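# Open the kettle lid by pressing its handle button

## Task

Push down the button on top of the kettle's handle until the lid pops open, without tipping the kettle over. When finished, the hand must no longer touch the kettle and the button must have returned to its raised position. The tumbler, the pink cup, the carton, the white mug and the steel pot must all still be upright.

## Robot and tools

Robot: two arms, left_arm and right_arm, each with a two-finger gripper and a wrist camera. Calibrated base placements in the scene frame: left_arm at (-0.021, +0.327, 0) m with quat_wxyz (+1.000, 0, 0, -0.021); right_arm at (-0.009, -0.282, 0) m with quat_wxyz (+1.000, 0, 0, -0.002). Cameras: cam_high, cam_low, cam_left_wrist, cam_right_wrist, all 896x504 pixels.

Frame: everything (hand positions, orientations, targets) is in the scene frame. Its origin sits on the table surface halfway between the nominal bases; +z points up, +x points out across the table, and left_arm is on the +y side. Arm names do not match left/right in images. The gripper's fingers extend along its own +z and separate along its own y. end_effector_position is the spot between the pads, roughly 1 cm short of the fingertips. Reported poses may be wrong by a few cm, more when reaching far.

Row layout: every command row is one flat list of 16 numbers covering both arms: left_arm x, y, z (metres), qw, qx, qy, qz (unit quaternion, w first), opening; then the same eight for right_arm. These are absolute goals for the gripper, not offsets. Opening runs from -1 (shut) to +1 (fully open, 0.094 m); a 0 is a real command, so repeat the current value for a gripper you want unchanged. To hold one arm still while the other works, resend its last reported position and quaternion and its wanted opening in every row; keep a fixed quaternion if you want orientation held rather than copying a drifted reading.

execute_actions(actions, cameras): actions is a list of actions; each action is a table of 1 to 15 rows, each row one 1/30 s control step, with the last row repeated to fill 15 steps (0.5 s). Any target lying more than 0.6 m from that gripper's current spot along any of its own axes gets the action refused for both arms; a malformed action, or a first action failing this test against the latest state, refuses the whole call. An empty list just reports state and images, including the scene number. cameras selects images: omitted, null or ["all"] gives all; [] gives none; an unknown name invalidates the call.

move(target, speed, blend, opening_speed, blocking, cameras): drives each gripper in a straight line from its current Hand target to the target row (one 16-number row, or a list of up to 15 rows as waypoints), with no 0.6 m limit. speed is m/s, 0.002 to 2.9, default 0.25, one value or one per waypoint; rotation is capped at twice that in rad/s. blend (m) rounds corners at intermediate waypoints; 0 is the default. opening_speed (0.2 or more, per second on the -1..+1 scale) ramps finger changes. The total run is capped at 10 s, minimum 0.5 s. It does not avoid obstacles or the other arm. blocking=false returns after about 0.5 s while the motion continues; a new move replaces it. The result adds a move: line (done, off_target, moving, held, fault, plus limits=paced or limits=held). Done means within 10 mm and 2 degrees; neither done nor off_target tells you about contact. Avoid paths passing close to an arm's own base.

wait(seconds 0 to 10, cameras): lets time pass with arms holding their last command. stop(cameras): brakes a running move. zoom_image(camera, region [x0, y0, x1, y1], at most 504x504 pixels, origin top-left): enlarges part of that camera's newest image. read_manual(section): licence texts only. finished_scene(scene 1 to 3): ends the scene for good; the goal must hold without the robot.

Results: each gripper's end_effector_position and end_effector_quat_wxyz, Hand target (where the arm is actually being sent, possibly short of your command, so send the rest next call), Tool commands, grip_measured (measured opening on the command scale, can read a few mm wide), grip_effort_nm (motor effort, negative closing; not pad force), Joint positions, joint velocities (may be shown as within noise), joint torques (include gravity; joints 1-3 wrap at ±28 N m), motor temperatures, and for execute_actions some step positions. Orientation commands are clipped to 40 degrees from the measured one each step. Friction can leave a hand a centimetre or more off target in free air without any contact.

Cautions: a MOTOR HOT line appears at 75 °C; at 90 °C the arm folds and is lost for the scene; at 100 °C it collapses. Avoid holding arms stretched or pushing into unreachable poses. Press the button gently and slowly: faster motion and targets set deeper past contact press harder. Do not knock over the kettle or any other item, and nothing may leave the table. Never let the arms or grippers collide or grip each other. Afterwards lift the hand clear so the button pops back up.

Each tool is called after "Emit:" in YAML: its name, and indented under it one key for each argument.

## Session

Emit:
execute_actions:
  actions: []

Scene clock: 0.00 s.
left_arm: end_effector_position=(+0.2208, +0.2111, +0.2816) grip_measured=+1.000 grip_effort_nm=n/a end_effector_quat_wxyz=(+0.506, +0.026, +0.860, -0.059) | right_arm: end_effector_position=(+0.2946, -0.2310, +0.3211) grip_measured=+1.000 grip_effort_nm=n/a end_effector_quat_wxyz=(+0.733, -0.055, +0.664, -0.137)
Joint positions: left_arm=[-0.786 0.81 0.97 -0.775 -0.584 -0.459 0.094] | right_arm=[0.494 0.731 0.479 0.385 0.589 -0.343 0.094]
Joint velocities: within noise
Joint torques (N m): no reading
Motor temperatures (°C): left_arm=[26 37 30 31 27 26 26] | right_arm=[25 35 32 32 30 27 25]
Heat: left arm: 37 °C; right arm: 35 °C.
Hand target: left_arm +0.2192, +0.2138, +0.2816; +0.505, +0.025, +0.861, -0.056 | right_arm +0.2927, -0.2318, +0.3307; +0.741, -0.049, +0.657, -0.133
Tool commands: left_gripper/opening=+1.0 right_gripper/opening=+1.0

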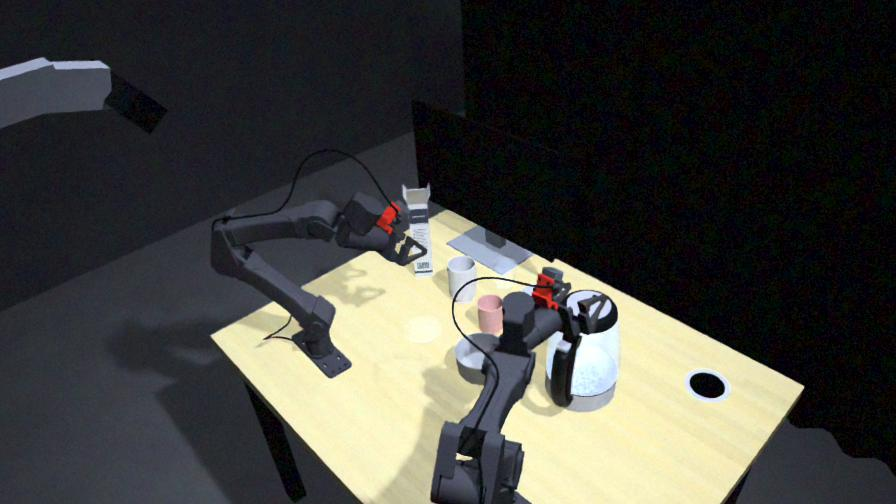

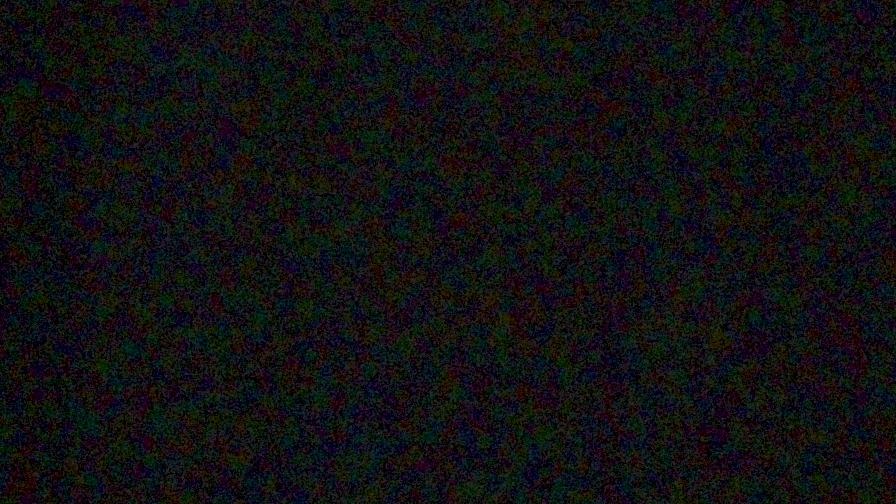

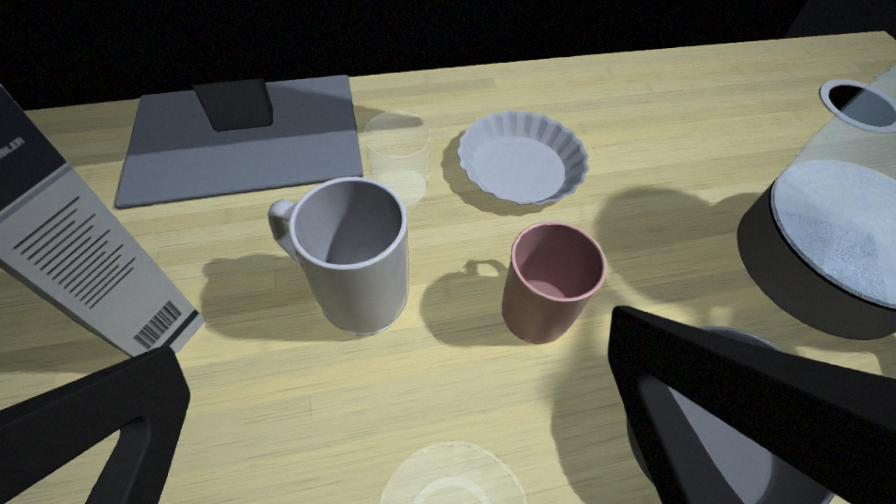

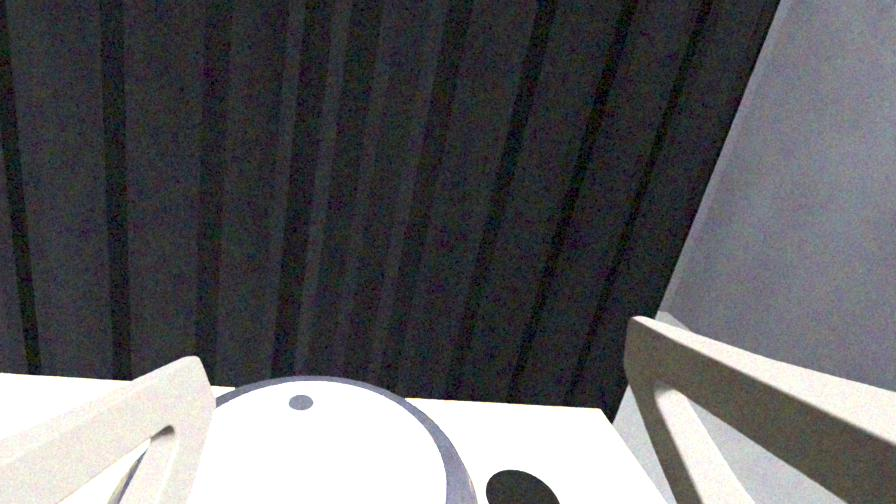

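Emit:
zoom_image:
  camera: "cam_high"
  region: [480, 250, 660, 420]

Emit:
zoom_image:
  camera: "cam_right_wrist"
  region: [60, 330, 500, 504]

Scaled by 2.800 (camera's finer frame: 1280x720).

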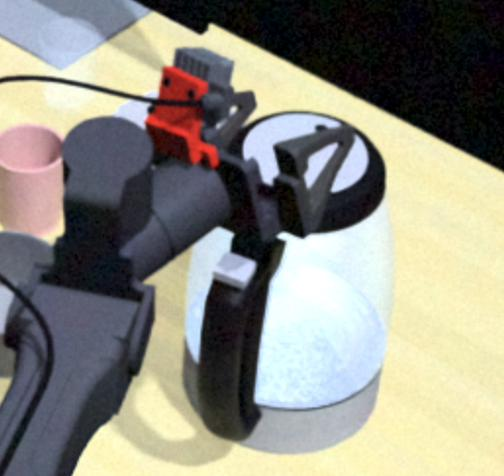

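Scaled by 1.145 (camera's finer frame: 1280x720).

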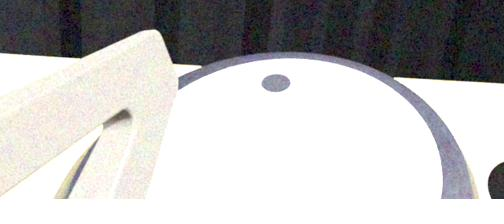

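Emit:
move:
  target:
    - [0.2208,0.2111,0.2816,0.506,0.026,0.860,-0.059,1,0.24,-0.235,0.42,0.6088,0,0.7934,0,-1]
    - [0.2208,0.2111,0.2816,0.506,0.026,0.860,-0.059,1,0.17,-0.24,0.40,0.5,0,0.866,0,-1]
  blend: 0.04

Emit:
zoom_image:
  camera: "cam_high"
  region: [480, 250, 660, 420]

Scene clock: 10.87 s.
left_arm: end_effector_position=(+0.2208, +0.2111, +0.2816) grip_measured=+1.000 grip_effort_nm=-0.002 end_effector_quat_wxyz=(+0.506, +0.026, +0.860, -0.059) | right_arm: end_effector_position=(+0.1697, -0.2370, +0.3916) grip_measured=-0.997 grip_effort_nm=-0.198 end_effector_quat_wxyz=(+0.491, -0.011, +0.871, -0.002)
Joint positions: left_arm=[-0.786 0.81 0.97 -0.775 -0.584 -0.459 0.094] | right_arm=[1.009 0.924 1.648 -1.565 0.801 0.661 0]
Joint torques (N m): left_arm=[-0.1 -0.25 6.24 1.98 -0.17 0] | right_arm=[0.49 1.92 6.86 1.31 0.55 0.15]
Heat: left arm: 36 °C; right arm: 34 °C.
Hand target: left_arm +0.2208, +0.2111, +0.2816; +0.506, +0.026, +0.860, -0.059 | right_arm +0.1700, -0.2401, +0.3998; +0.500, +0.000, +0.866, +0.001
Off the commanded pose: left_arm 0.000 m, 0 deg | right_arm 0.009 m, 2 deg.
joint sent to its limit (right arm) — joint 4 (wrist pitch), lower limit. The joint targets still meet the commanded pose.
move: done

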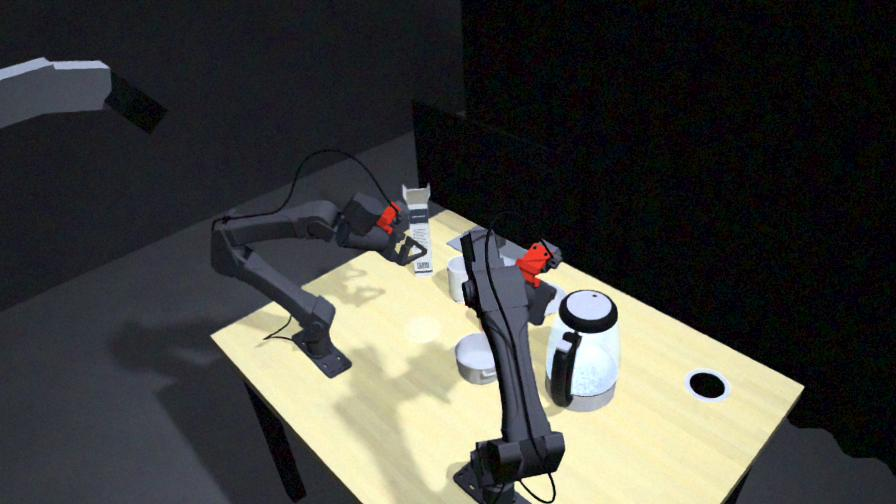

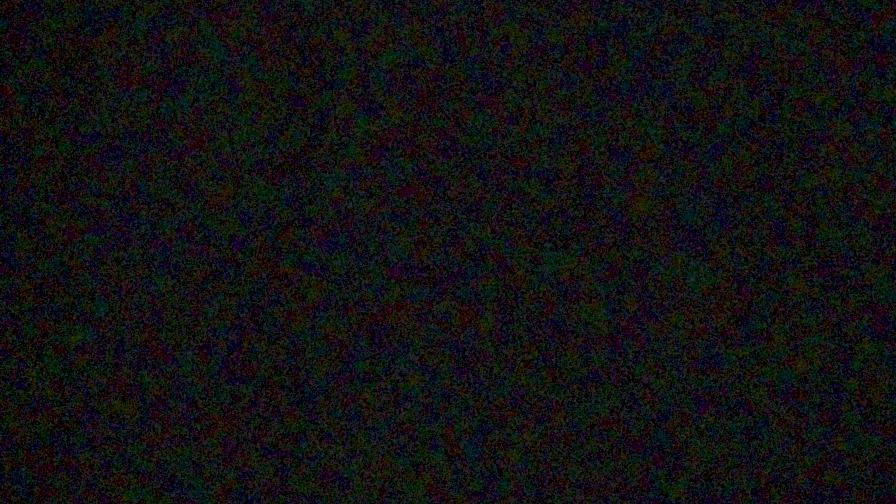

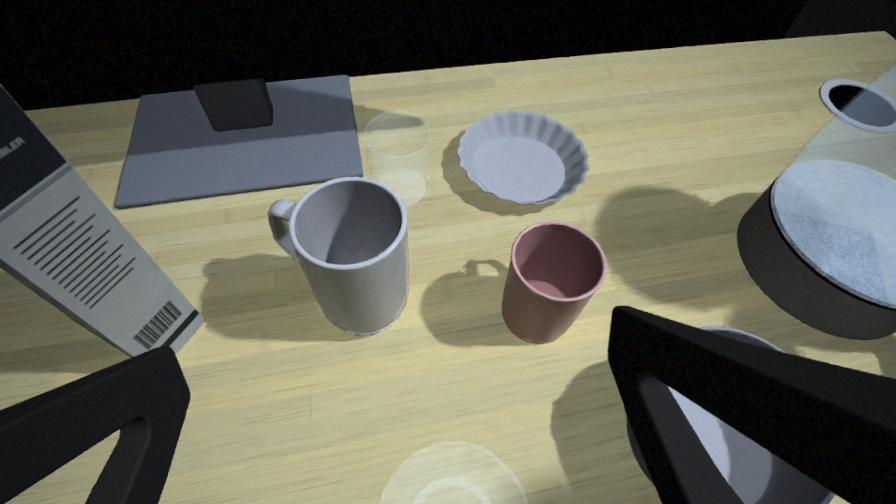

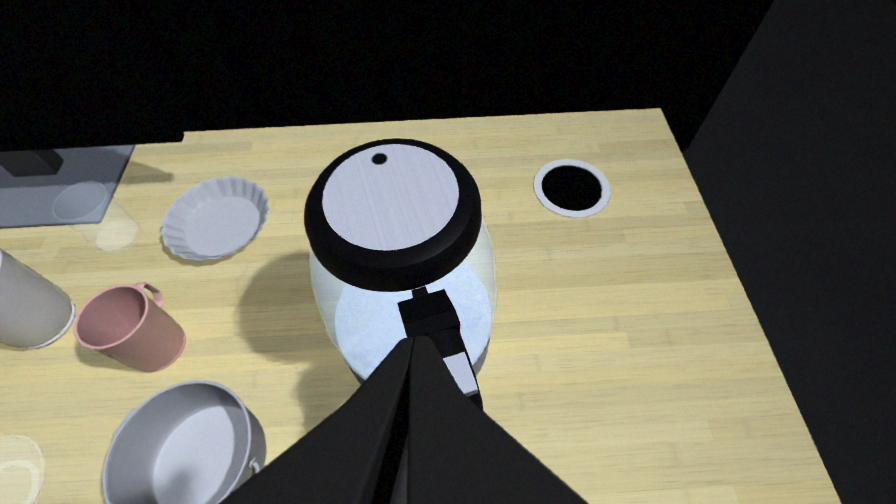

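Scaled by 2.800 (camera's finer frame: 1280x720).

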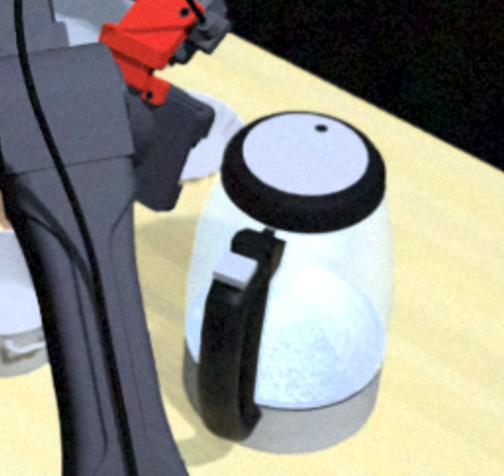

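Emit:
move:
  target: [0.2208,0.2111,0.2816,0.506,0.026,0.860,-0.059,1,0.185,-0.23,0.275,0.5,0,0.866,0,-1]

Emit:
zoom_image:
  camera: "cam_high"
  region: [480, 250, 660, 420]

Scene clock: 46.80 s.
left_arm: end_effector_position=(+0.2208, +0.2111, +0.2816) grip_measured=+1.000 grip_effort_nm=-0.007 end_effector_quat_wxyz=(+0.506, +0.026, +0.860, -0.059) | right_arm: end_effector_position=(+0.1849, -0.2276, +0.2773) grip_measured=-0.997 grip_effort_nm=-0.193 end_effector_quat_wxyz=(+0.496, +0.000, +0.868, +0.003)
Joint positions: left_arm=[-0.786 0.81 0.97 -0.775 -0.584 -0.459 0.094] | right_arm=[0.913 0.635 0.988 -1.114 0.745 0.578 0]
Joint torques (N m): left_arm=[-0.17 0.06 6.19 2 -0.24 0.05] | right_arm=[-0.46 0.17 4.83 1.64 0.3 -0.06]
Heat: left arm: 36 °C; right arm: 34 °C.
Hand target: left_arm +0.2208, +0.2111, +0.2816; +0.506, +0.026, +0.860, -0.059 | right_arm +0.1850, -0.2299, +0.2750; +0.500, +0.000, +0.866, +0.000
Off the commanded pose: left_arm 0.000 m, 0 deg | right_arm 0.003 m, 1 deg.
move: done

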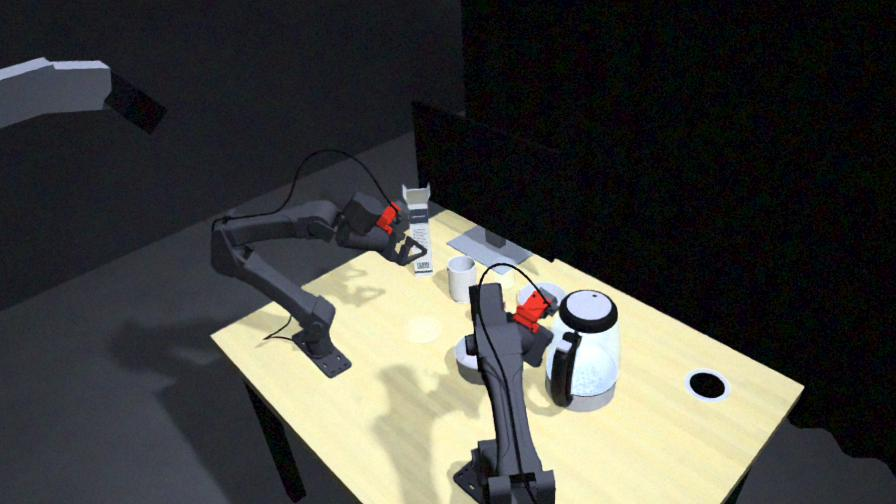

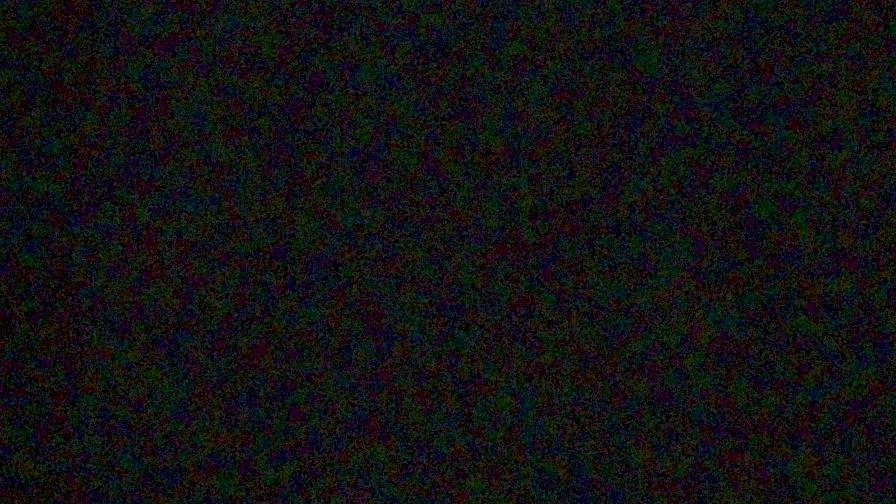

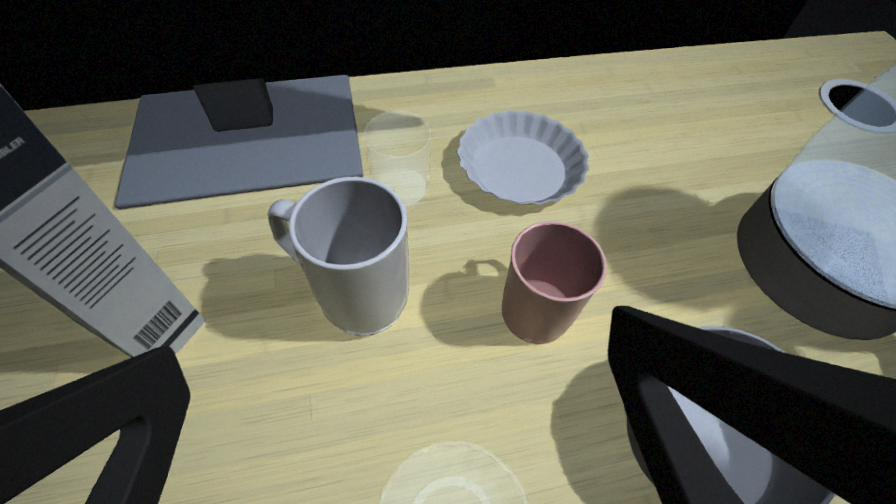

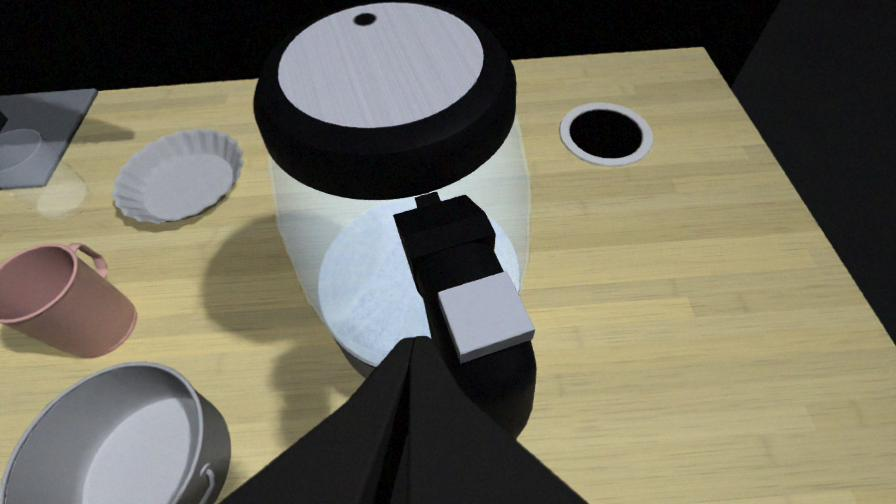

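Scaled by 2.800 (camera's finer frame: 1280x720).

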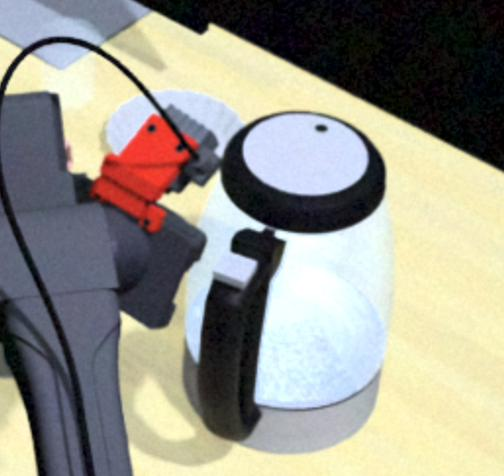

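Emit:
move:
  target:
    - [0.2208,0.2111,0.2816,0.506,0.026,0.860,-0.059,1,0.211,-0.255,0.245,0.5,0,0.866,0,-1]
    - [0.2208,0.2111,0.2816,0.506,0.026,0.860,-0.059,1,0.211,-0.255,0.22,0.5,0,0.866,0,-1]
  speed: [0.15,0.04]
  cameras: ["cam_high","cam_right_wrist"]

Emit:
zoom_image:
  camera: "cam_high"
  region: [480, 250, 660, 420]

Scene clock: 56.27 s.
left_arm: end_effector_position=(+0.2208, +0.2111, +0.2816) grip_measured=+1.000 grip_effort_nm=-0.002 end_effector_quat_wxyz=(+0.506, +0.026, +0.860, -0.059) | right_arm: end_effector_position=(+0.2108, -0.2657, +0.2269) grip_measured=-0.997 grip_effort_nm=-0.193 end_effector_quat_wxyz=(+0.504, +0.019, +0.863, -0.023)
Joint positions: left_arm=[-0.786 0.81 0.97 -0.775 -0.584 -0.459 0.094] | right_arm=[0.384 0.476 0.697 -0.781 0.388 0.208 0]
Joint torques (N m): left_arm=[-0.2 -0.25 6.24 2.03 -0.23 0.08] | right_arm=[0.12 0.87 5.12 1.96 -0.56 -0.02]
Heat: left arm: 36 °C; right arm: 34 °C.
Hand target: left_arm +0.2208, +0.2111, +0.2816; +0.506, +0.026, +0.860, -0.059 | right_arm +0.2107, -0.2552, +0.2202; +0.500, +0.000, +0.866, -0.001
Off the commanded pose: left_arm 0.000 m, 0 deg | right_arm 0.013 m, 3 deg.
move: off_target (right_arm)

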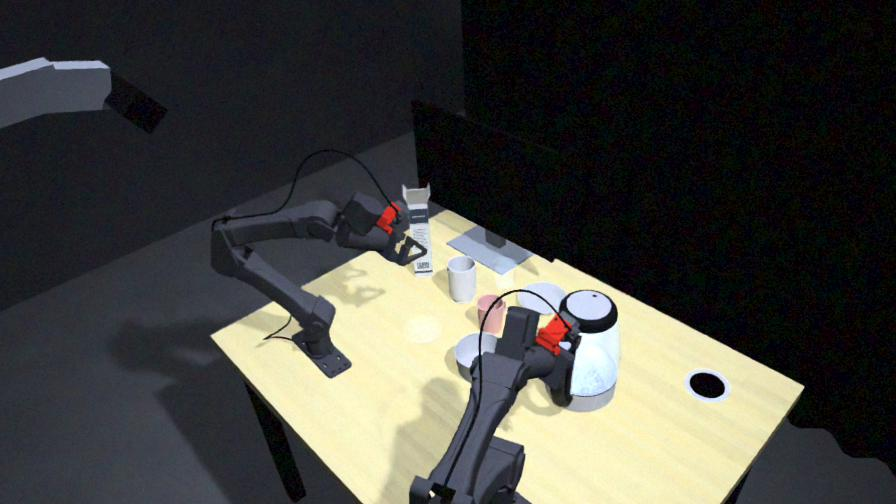

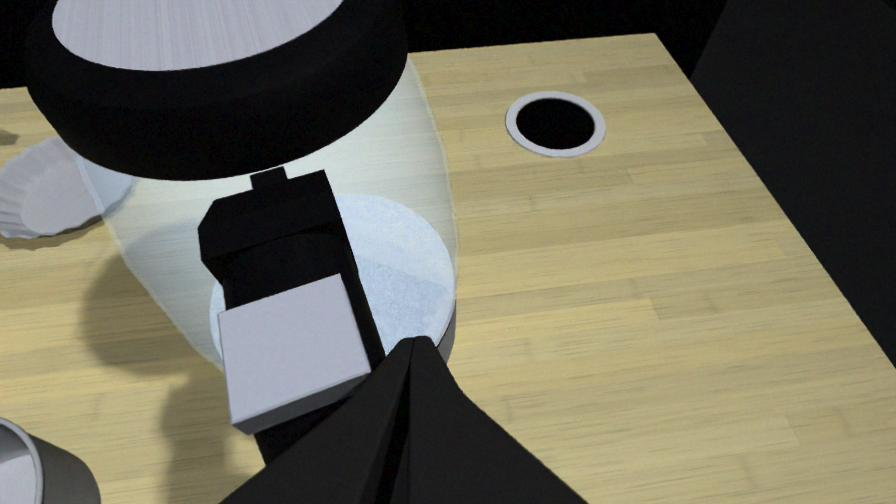

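Scaled by 2.800 (camera's finer frame: 1280x720).

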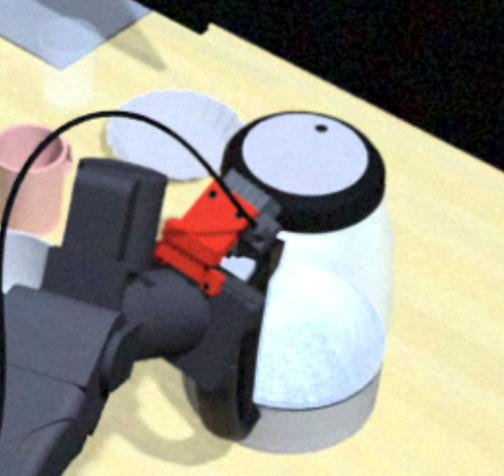

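Emit:
move:
  target:
    - [0.2208,0.2111,0.2816,0.506,0.026,0.860,-0.059,1,0.211,-0.25,0.245,0.5,0,0.866,0,-1]
    - [0.2208,0.2111,0.2816,0.506,0.026,0.860,-0.059,1,0.211,-0.238,0.24,0.5,0,0.866,0,-1]
  speed: 0.1
  cameras: ["cam_right_wrist"]

Scene clock: 65.77 s.
left_arm: end_effector_position=(+0.2208, +0.2111, +0.2816) grip_measured=+1.000 grip_effort_nm=-0.007 end_effector_quat_wxyz=(+0.506, +0.026, +0.860, -0.059) | right_arm: end_effector_position=(+0.2090, -0.2408, +0.2280) grip_measured=-0.997 grip_effort_nm=-0.193 end_effector_quat_wxyz=(+0.489, -0.006, +0.872, -0.010)
Joint positions: left_arm=[-0.786 0.81 0.97 -0.775 -0.584 -0.459 0.094] | right_arm=[0.573 0.545 0.742 -0.829 0.49 0.304 0]
Joint torques (N m): left_arm=[-0.08 -0.18 6.31 2.02 -0.21 0.04] | right_arm=[0.66 2.22 9.07 1.76 0.18 0.16]
Motor temperatures (°C): left_arm=[26 36 33 36 27 26 25] | right_arm=[25 34 33 34 30 26 25]
Heat: left arm: 36 °C; right arm: 34 °C.
Hand target: left_arm +0.2208, +0.2111, +0.2816; +0.506, +0.026, +0.860, -0.059 | right_arm +0.2108, -0.2382, +0.2398; +0.500, +0.000, +0.866, +0.000
Off the commanded pose: left_arm 0.000 m, 0 deg | right_arm 0.013 m, 2 deg.
move: off_target (right_arm)

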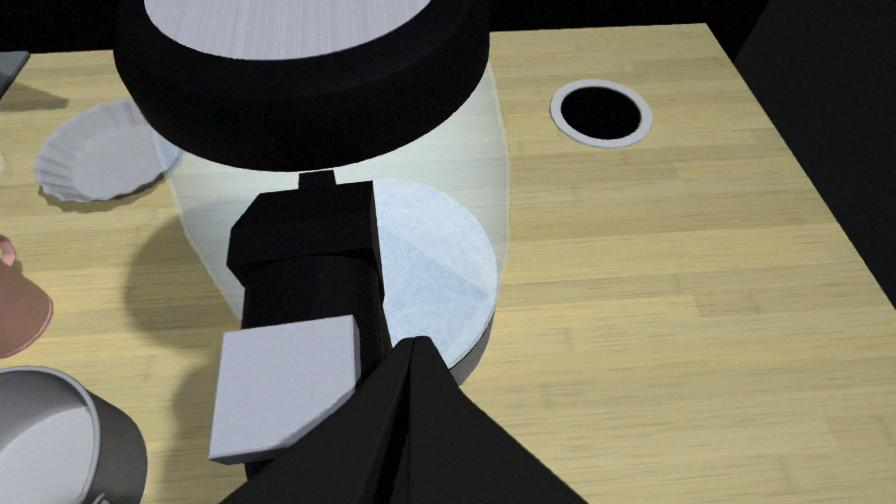

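Emit:
move:
  target: [0.2208,0.2111,0.2816,0.506,0.026,0.860,-0.059,1,0.205,-0.248,0.28,0.5,0,0.866,0,-1]
  speed: 0.1
  cameras: ["cam_high","cam_right_wrist"]

Emit:
zoom_image:
  camera: "cam_high"
  region: [480, 250, 660, 420]

Scene clock: 72.47 s.
left_arm: end_effector_position=(+0.2208, +0.2111, +0.2816) grip_measured=+1.000 grip_effort_nm=-0.007 end_effector_quat_wxyz=(+0.506, +0.026, +0.860, -0.059) | right_arm: end_effector_position=(+0.2045, -0.2472, +0.2676) grip_measured=-0.997 grip_effort_nm=-0.188 end_effector_quat_wxyz=(+0.490, +0.000, +0.871, -0.002)
Joint positions: left_arm=[-0.786 0.81 0.97 -0.775 -0.584 -0.459 0.094] | right_arm=[0.516 0.589 0.914 -0.934 0.436 0.282 0]
Joint torques (N m): left_arm=[-0.21 -0.01 6.27 2.02 -0.23 0.06] | right_arm=[-0.46 2.11 9.17 1.68 0.11 -0.05]
Heat: left arm: 36 °C; right arm: 35 °C.
Hand target: left_arm +0.2208, +0.2111, +0.2816; +0.506, +0.026, +0.860, -0.059 | right_arm +0.2048, -0.2480, +0.2799; +0.500, +0.000, +0.866, +0.000
Off the commanded pose: left_arm 0.000 m, 0 deg | right_arm 0.012 m, 1 deg.
move: off_target (right_arm)

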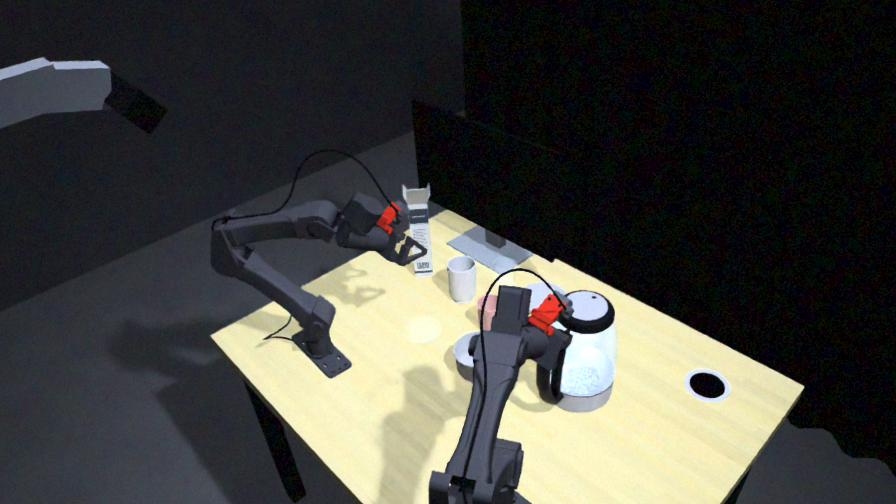

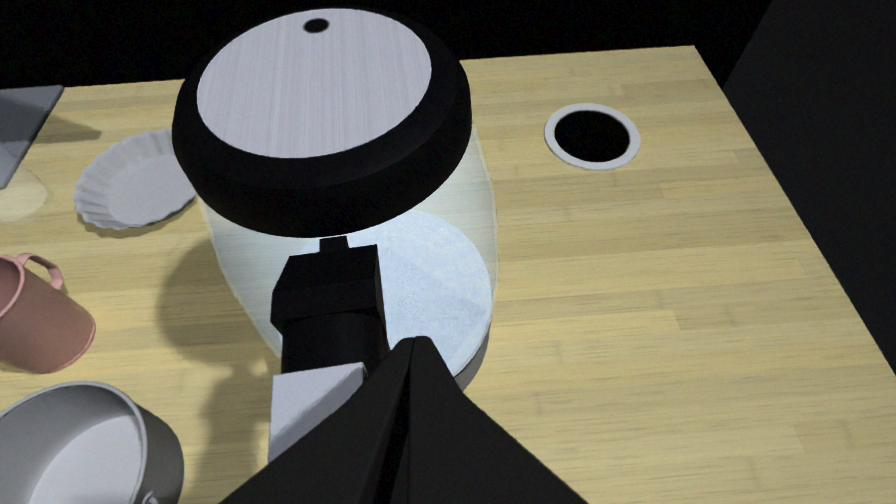

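Scaled by 2.800 (camera's finer frame: 1280x720).

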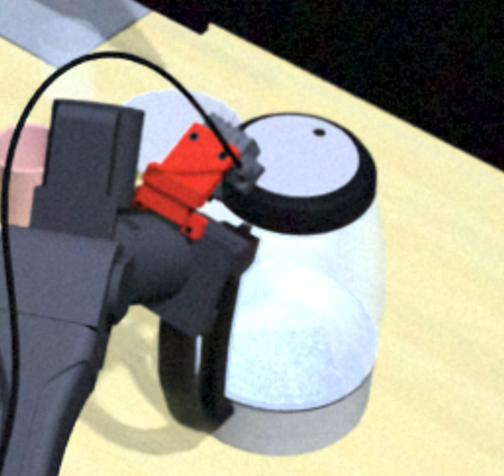

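Emit:
move:
  target: [0.2208,0.2111,0.2816,0.506,0.026,0.860,-0.059,1,0.19,-0.213,0.28,0.5,0,0.866,0,-1]
  speed: 0.1
  cameras: ["cam_high","cam_right_wrist"]

Scene clock: 80.20 s.
left_arm: end_effector_position=(+0.2208, +0.2111, +0.2816) grip_measured=+1.000 grip_effort_nm=-0.007 end_effector_quat_wxyz=(+0.506, +0.026, +0.860, -0.059) | right_arm: end_effector_position=(+0.1887, -0.2116, +0.2660) grip_measured=-0.997 grip_effort_nm=-0.193 end_effector_quat_wxyz=(+0.488, -0.013, +0.873, -0.006)
Joint positions: left_arm=[-0.786 0.81 0.97 -0.775 -0.584 -0.459 0.094] | right_arm=[0.979 0.694 0.967 -1.103 0.781 0.63 0]
Joint torques (N m): left_arm=[-0.24 -0.23 6.34 2.02 -0.24 0.03] | right_arm=[0.49 1.58 9.36 1.34 0.56 0.15]
Heat: left arm: 36 °C; right arm: 35 °C.
Hand target: left_arm +0.2208, +0.2111, +0.2816; +0.506, +0.026, +0.860, -0.059 | right_arm +0.1898, -0.2131, +0.2796; +0.500, +0.000, +0.866, +0.000
Off the commanded pose: left_arm 0.000 m, 0 deg | right_arm 0.014 m, 2 deg.
move: off_target (right_arm)

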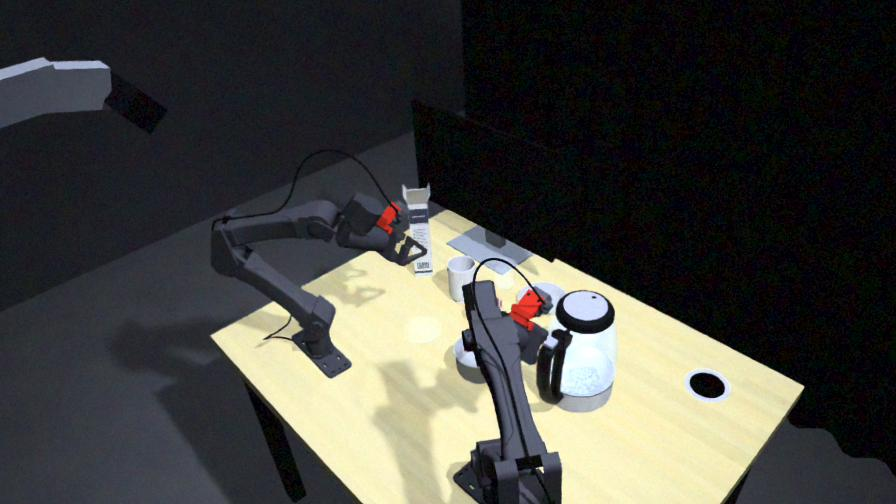

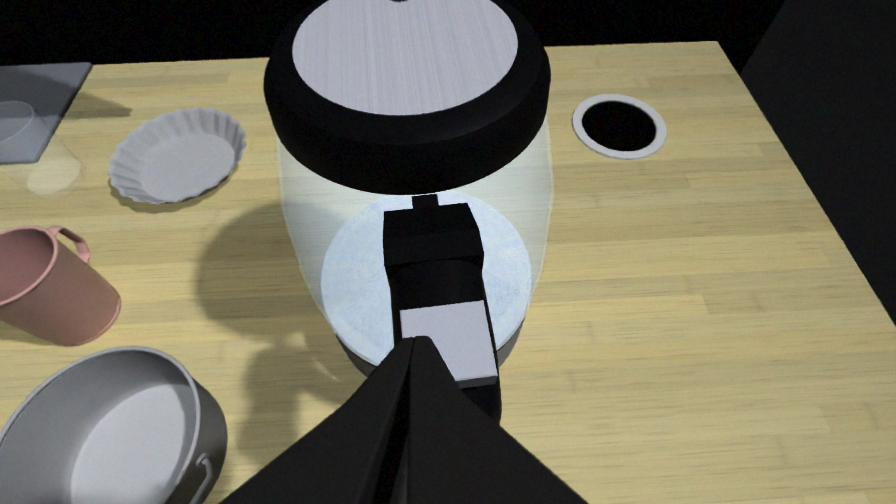

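Emit:
move:
  target: [0.2208,0.2111,0.2816,0.506,0.026,0.860,-0.059,1,0.203,-0.222,0.258,0.5,0,0.866,0,-1]
  speed: 0.1
  cameras: ["cam_high","cam_right_wrist"]

Emit:
zoom_image:
  camera: "cam_high"
  region: [480, 250, 660, 420]

Scene clock: 90.43 s.
left_arm: end_effector_position=(+0.2208, +0.2111, +0.2816) grip_measured=+1.000 grip_effort_nm=-0.007 end_effector_quat_wxyz=(+0.506, +0.026, +0.860, -0.059) | right_arm: end_effector_position=(+0.2029, -0.2201, +0.2592) grip_measured=-0.997 grip_effort_nm=-0.198 end_effector_quat_wxyz=(+0.496, +0.000, +0.868, +0.001)
Joint positions: left_arm=[-0.786 0.81 0.97 -0.775 -0.584 -0.459 0.094] | right_arm=[0.802 0.644 0.891 -0.949 0.663 0.482 0]
Joint torques (N m): left_arm=[-0.21 -0.34 6.38 1.96 -0.21 0.02] | right_arm=[-0.46 -0.28 5.45 1.73 0.26 -0.06]
Heat: left arm: 36 °C; right arm: 35 °C.
Hand target: left_arm +0.2208, +0.2111, +0.2816; +0.506, +0.026, +0.860, -0.059 | right_arm +0.2030, -0.2220, +0.2580; +0.500, +0.000, +0.866, +0.000
Off the commanded pose: left_arm 0.000 m, 0 deg | right_arm 0.002 m, 1 deg.
move: done

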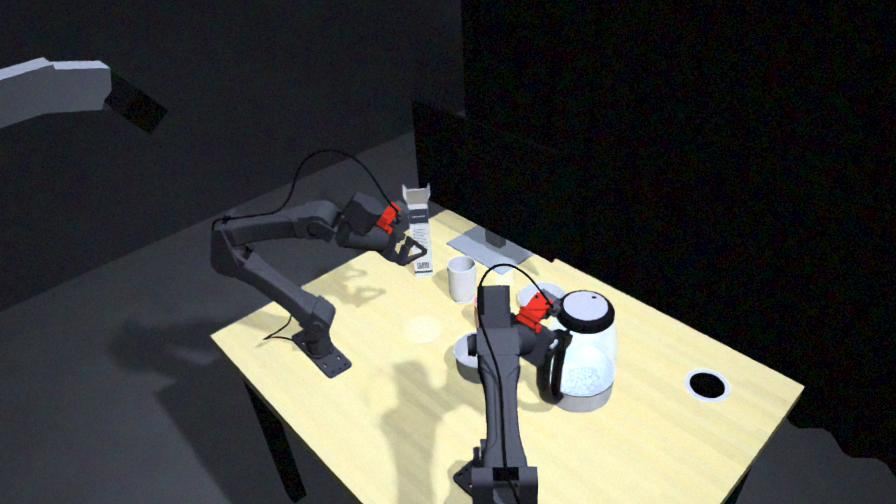

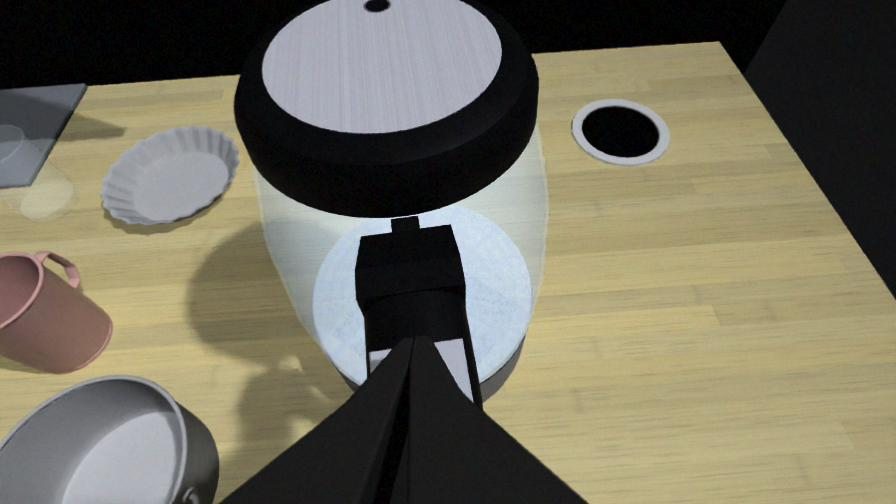

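Scaled by 2.800 (camera's finer frame: 1280x720).

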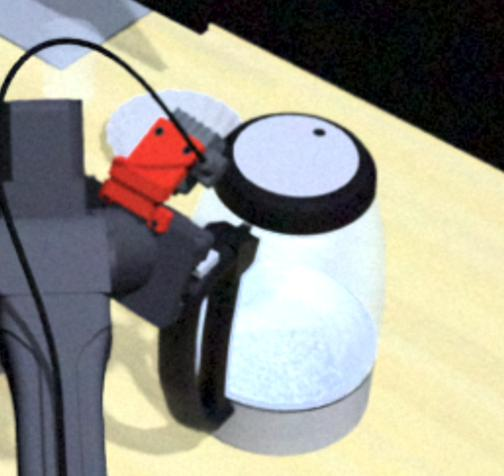

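Emit:
move:
  target: [0.2208,0.2111,0.2816,0.506,0.026,0.860,-0.059,1,0.202,-0.222,0.217,0.5,0,0.866,0,-1]
  speed: 0.05
  cameras: ["cam_high","cam_right_wrist"]

Scene clock: 94.27 s.
left_arm: end_effector_position=(+0.2208, +0.2111, +0.2816) grip_measured=+1.000 grip_effort_nm=-0.007 end_effector_quat_wxyz=(+0.506, +0.026, +0.860, -0.059) | right_arm: end_effector_position=(+0.2110, -0.2181, +0.2502) grip_measured=-0.997 grip_effort_nm=-0.193 end_effector_quat_wxyz=(+0.540, +0.030, +0.841, +0.031)
Joint positions: left_arm=[-0.786 0.81 0.97 -0.775 -0.584 -0.459 0.094] | right_arm=[0.796 0.553 0.741 -0.755 0.687 0.478 0]
Joint torques (N m): left_arm=[-0.17 -0.16 6.23 2.03 -0.21 0.08] | right_arm=[-0.51 1.37 3.71 0.85 -0.11 -0.05]
Heat: left arm: 36 °C; right arm: 35 °C.
Hand target: left_arm +0.2208, +0.2111, +0.2816; +0.506, +0.026, +0.860, -0.059 | right_arm +0.2031, -0.2226, +0.2185; +0.500, +0.001, +0.866, +0.000
Off the commanded pose: left_arm 0.000 m, 0 deg | right_arm 0.035 m, 7 deg.
move: off_target (right_arm)

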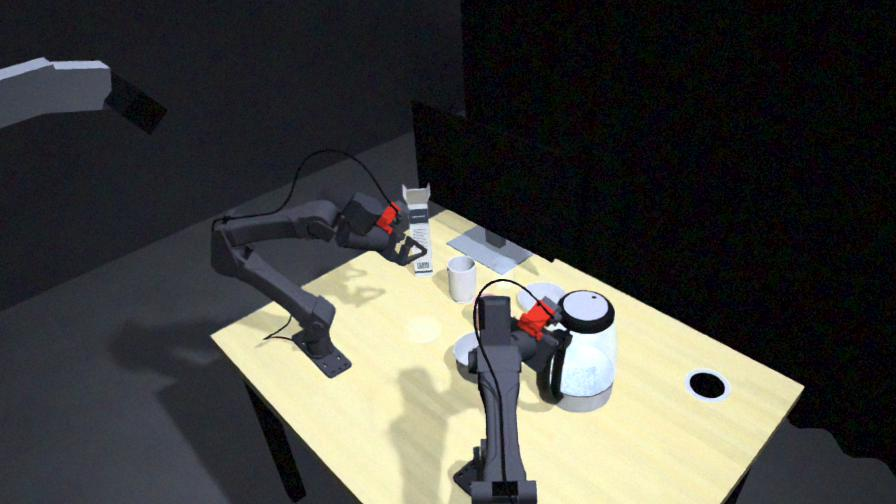

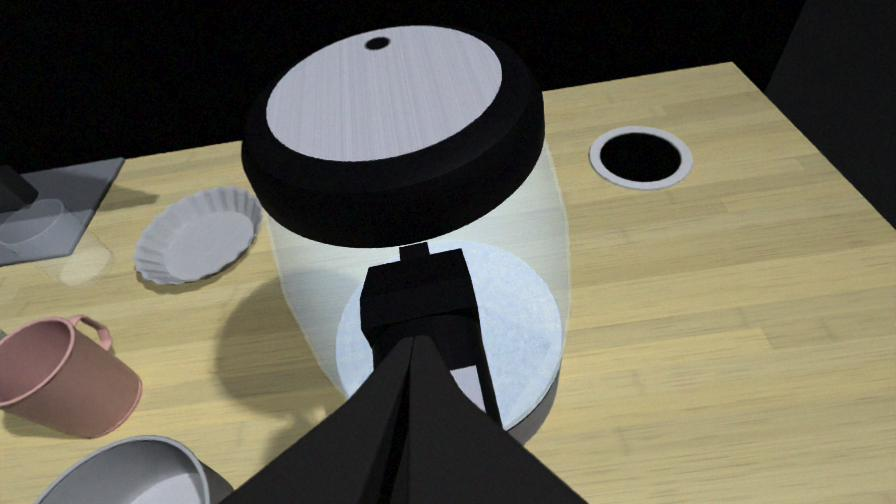

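Emit:
move:
  target:
    - [0.2208,0.2111,0.2816,0.506,0.026,0.860,-0.059,1,0.195,-0.222,0.275,0.5,0,0.866,0,-1]
    - [0.2208,0.2111,0.2816,0.506,0.026,0.860,-0.059,1,0.195,-0.222,0.275,0.342,0,0.940,0,-1]
  speed: [0.1,0.15]
  cameras: ["cam_high","cam_right_wrist"]

Emit:
zoom_image:
  camera: "cam_high"
  region: [480, 250, 660, 420]

Scene clock: 104.80 s.
left_arm: end_effector_position=(+0.2208, +0.2111, +0.2816) grip_measured=+1.000 grip_effort_nm=-0.007 end_effector_quat_wxyz=(+0.506, +0.026, +0.860, -0.059) | right_arm: end_effector_position=(+0.1931, -0.2216, +0.2627) grip_measured=-0.997 grip_effort_nm=-0.188 end_effector_quat_wxyz=(+0.330, -0.001, +0.944, -0.005)
Joint positions: left_arm=[-0.786 0.81 0.97 -0.775 -0.584 -0.459 0.094] | right_arm=[0.592 0.912 1.23 -1.309 0.361 0.479 0]
Joint torques (N m): left_arm=[-0.21 -0.14 6.32 2 -0.2 0.02] | right_arm=[-0.46 -0.47 9.11 1.25 0.18 -0.05]
Heat: left arm: 36 °C; right arm: 34 °C.
Hand target: left_arm +0.2208, +0.2111, +0.2816; +0.506, +0.026, +0.860, -0.059 | right_arm +0.1948, -0.2221, +0.2749; +0.342, +0.000, +0.940, +0.000
Off the commanded pose: left_arm 0.000 m, 0 deg | right_arm 0.012 m, 2 deg.
move: off_target (right_arm)

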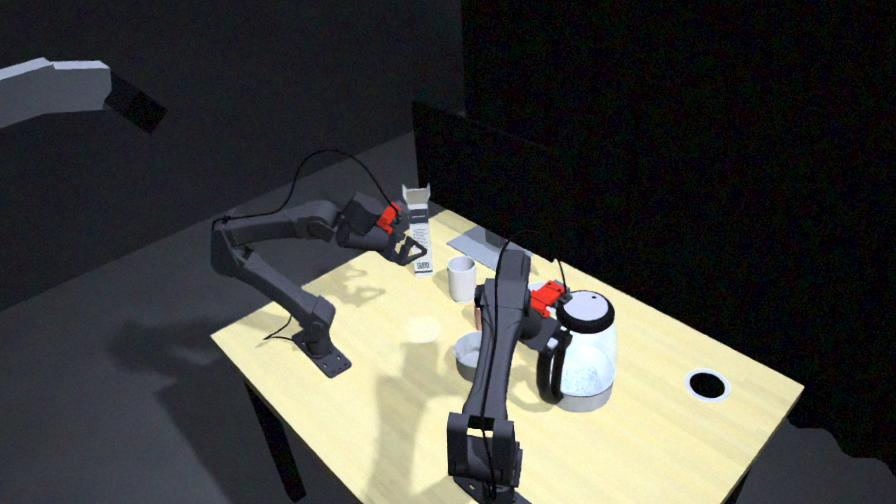

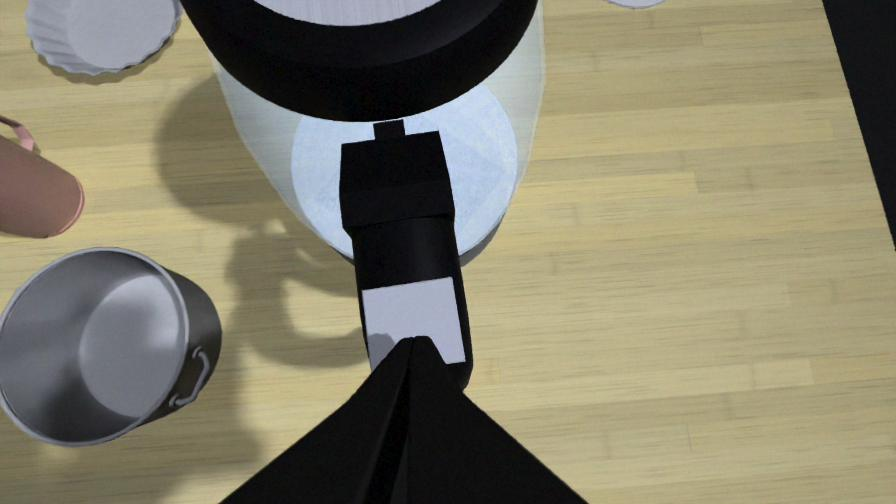

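Scaled by 2.800 (camera's finer frame: 1280x720).

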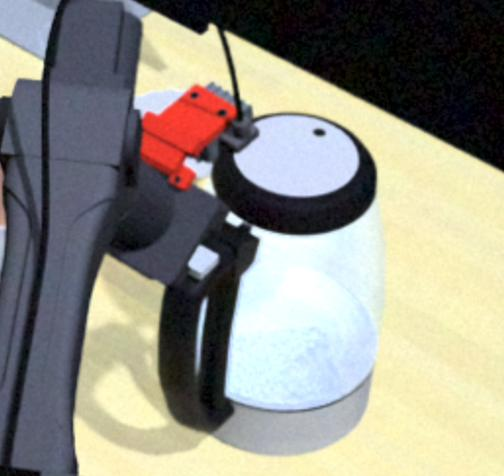

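Emit:
move:
  target: [0.2208,0.2111,0.2816,0.506,0.026,0.860,-0.059,1,0.199,-0.223,0.232,0.342,0,0.940,0,-1]
  speed: 0.05
  cameras: ["cam_high","cam_right_wrist"]

Scene clock: 110.90 s.
left_arm: end_effector_position=(+0.2208, +0.2111, +0.2816) grip_measured=+1.000 grip_effort_nm=-0.007 end_effector_quat_wxyz=(+0.506, +0.026, +0.860, -0.059) | right_arm: end_effector_position=(+0.1952, -0.2225, +0.2463) grip_measured=-0.997 grip_effort_nm=-0.193 end_effector_quat_wxyz=(+0.353, +0.004, +0.935, +0.012)
Joint positions: left_arm=[-0.786 0.81 0.97 -0.775 -0.584 -0.459 0.094] | right_arm=[0.569 0.826 1.096 -1.193 0.345 0.457 0]
Joint torques (N m): left_arm=[-0.12 -0.23 6.41 2 -0.2 0.05] | right_arm=[-0.76 1.21 3.32 1.68 0.16 -0.04]
Heat: left arm: 37 °C; right arm: 34 °C.
Hand target: left_arm +0.2208, +0.2111, +0.2816; +0.506, +0.026, +0.860, -0.059 | right_arm +0.1983, -0.2232, +0.2323; +0.342, +0.000, +0.940, +0.000
Off the commanded pose: left_arm 0.000 m, 0 deg | right_arm 0.015 m, 2 deg.
move: off_target (right_arm)

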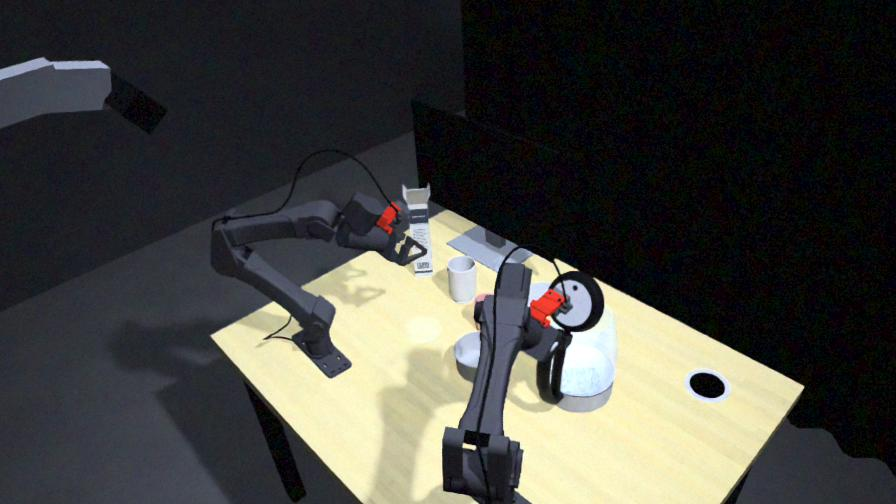

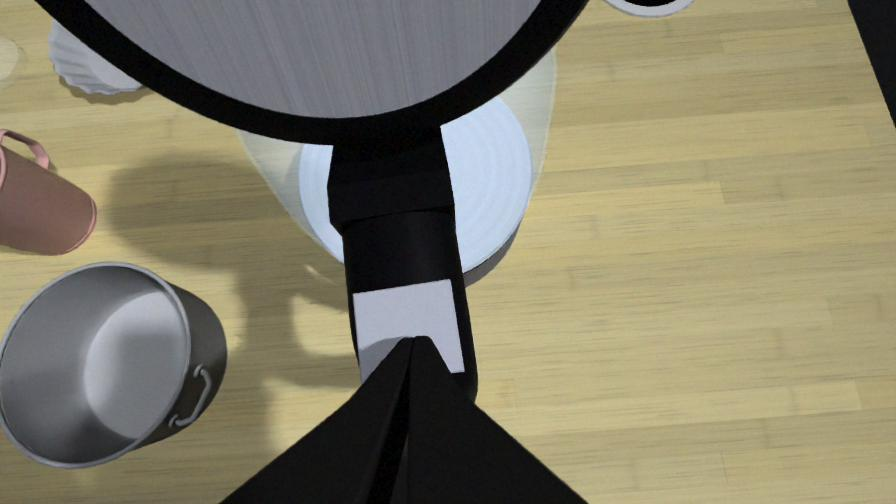

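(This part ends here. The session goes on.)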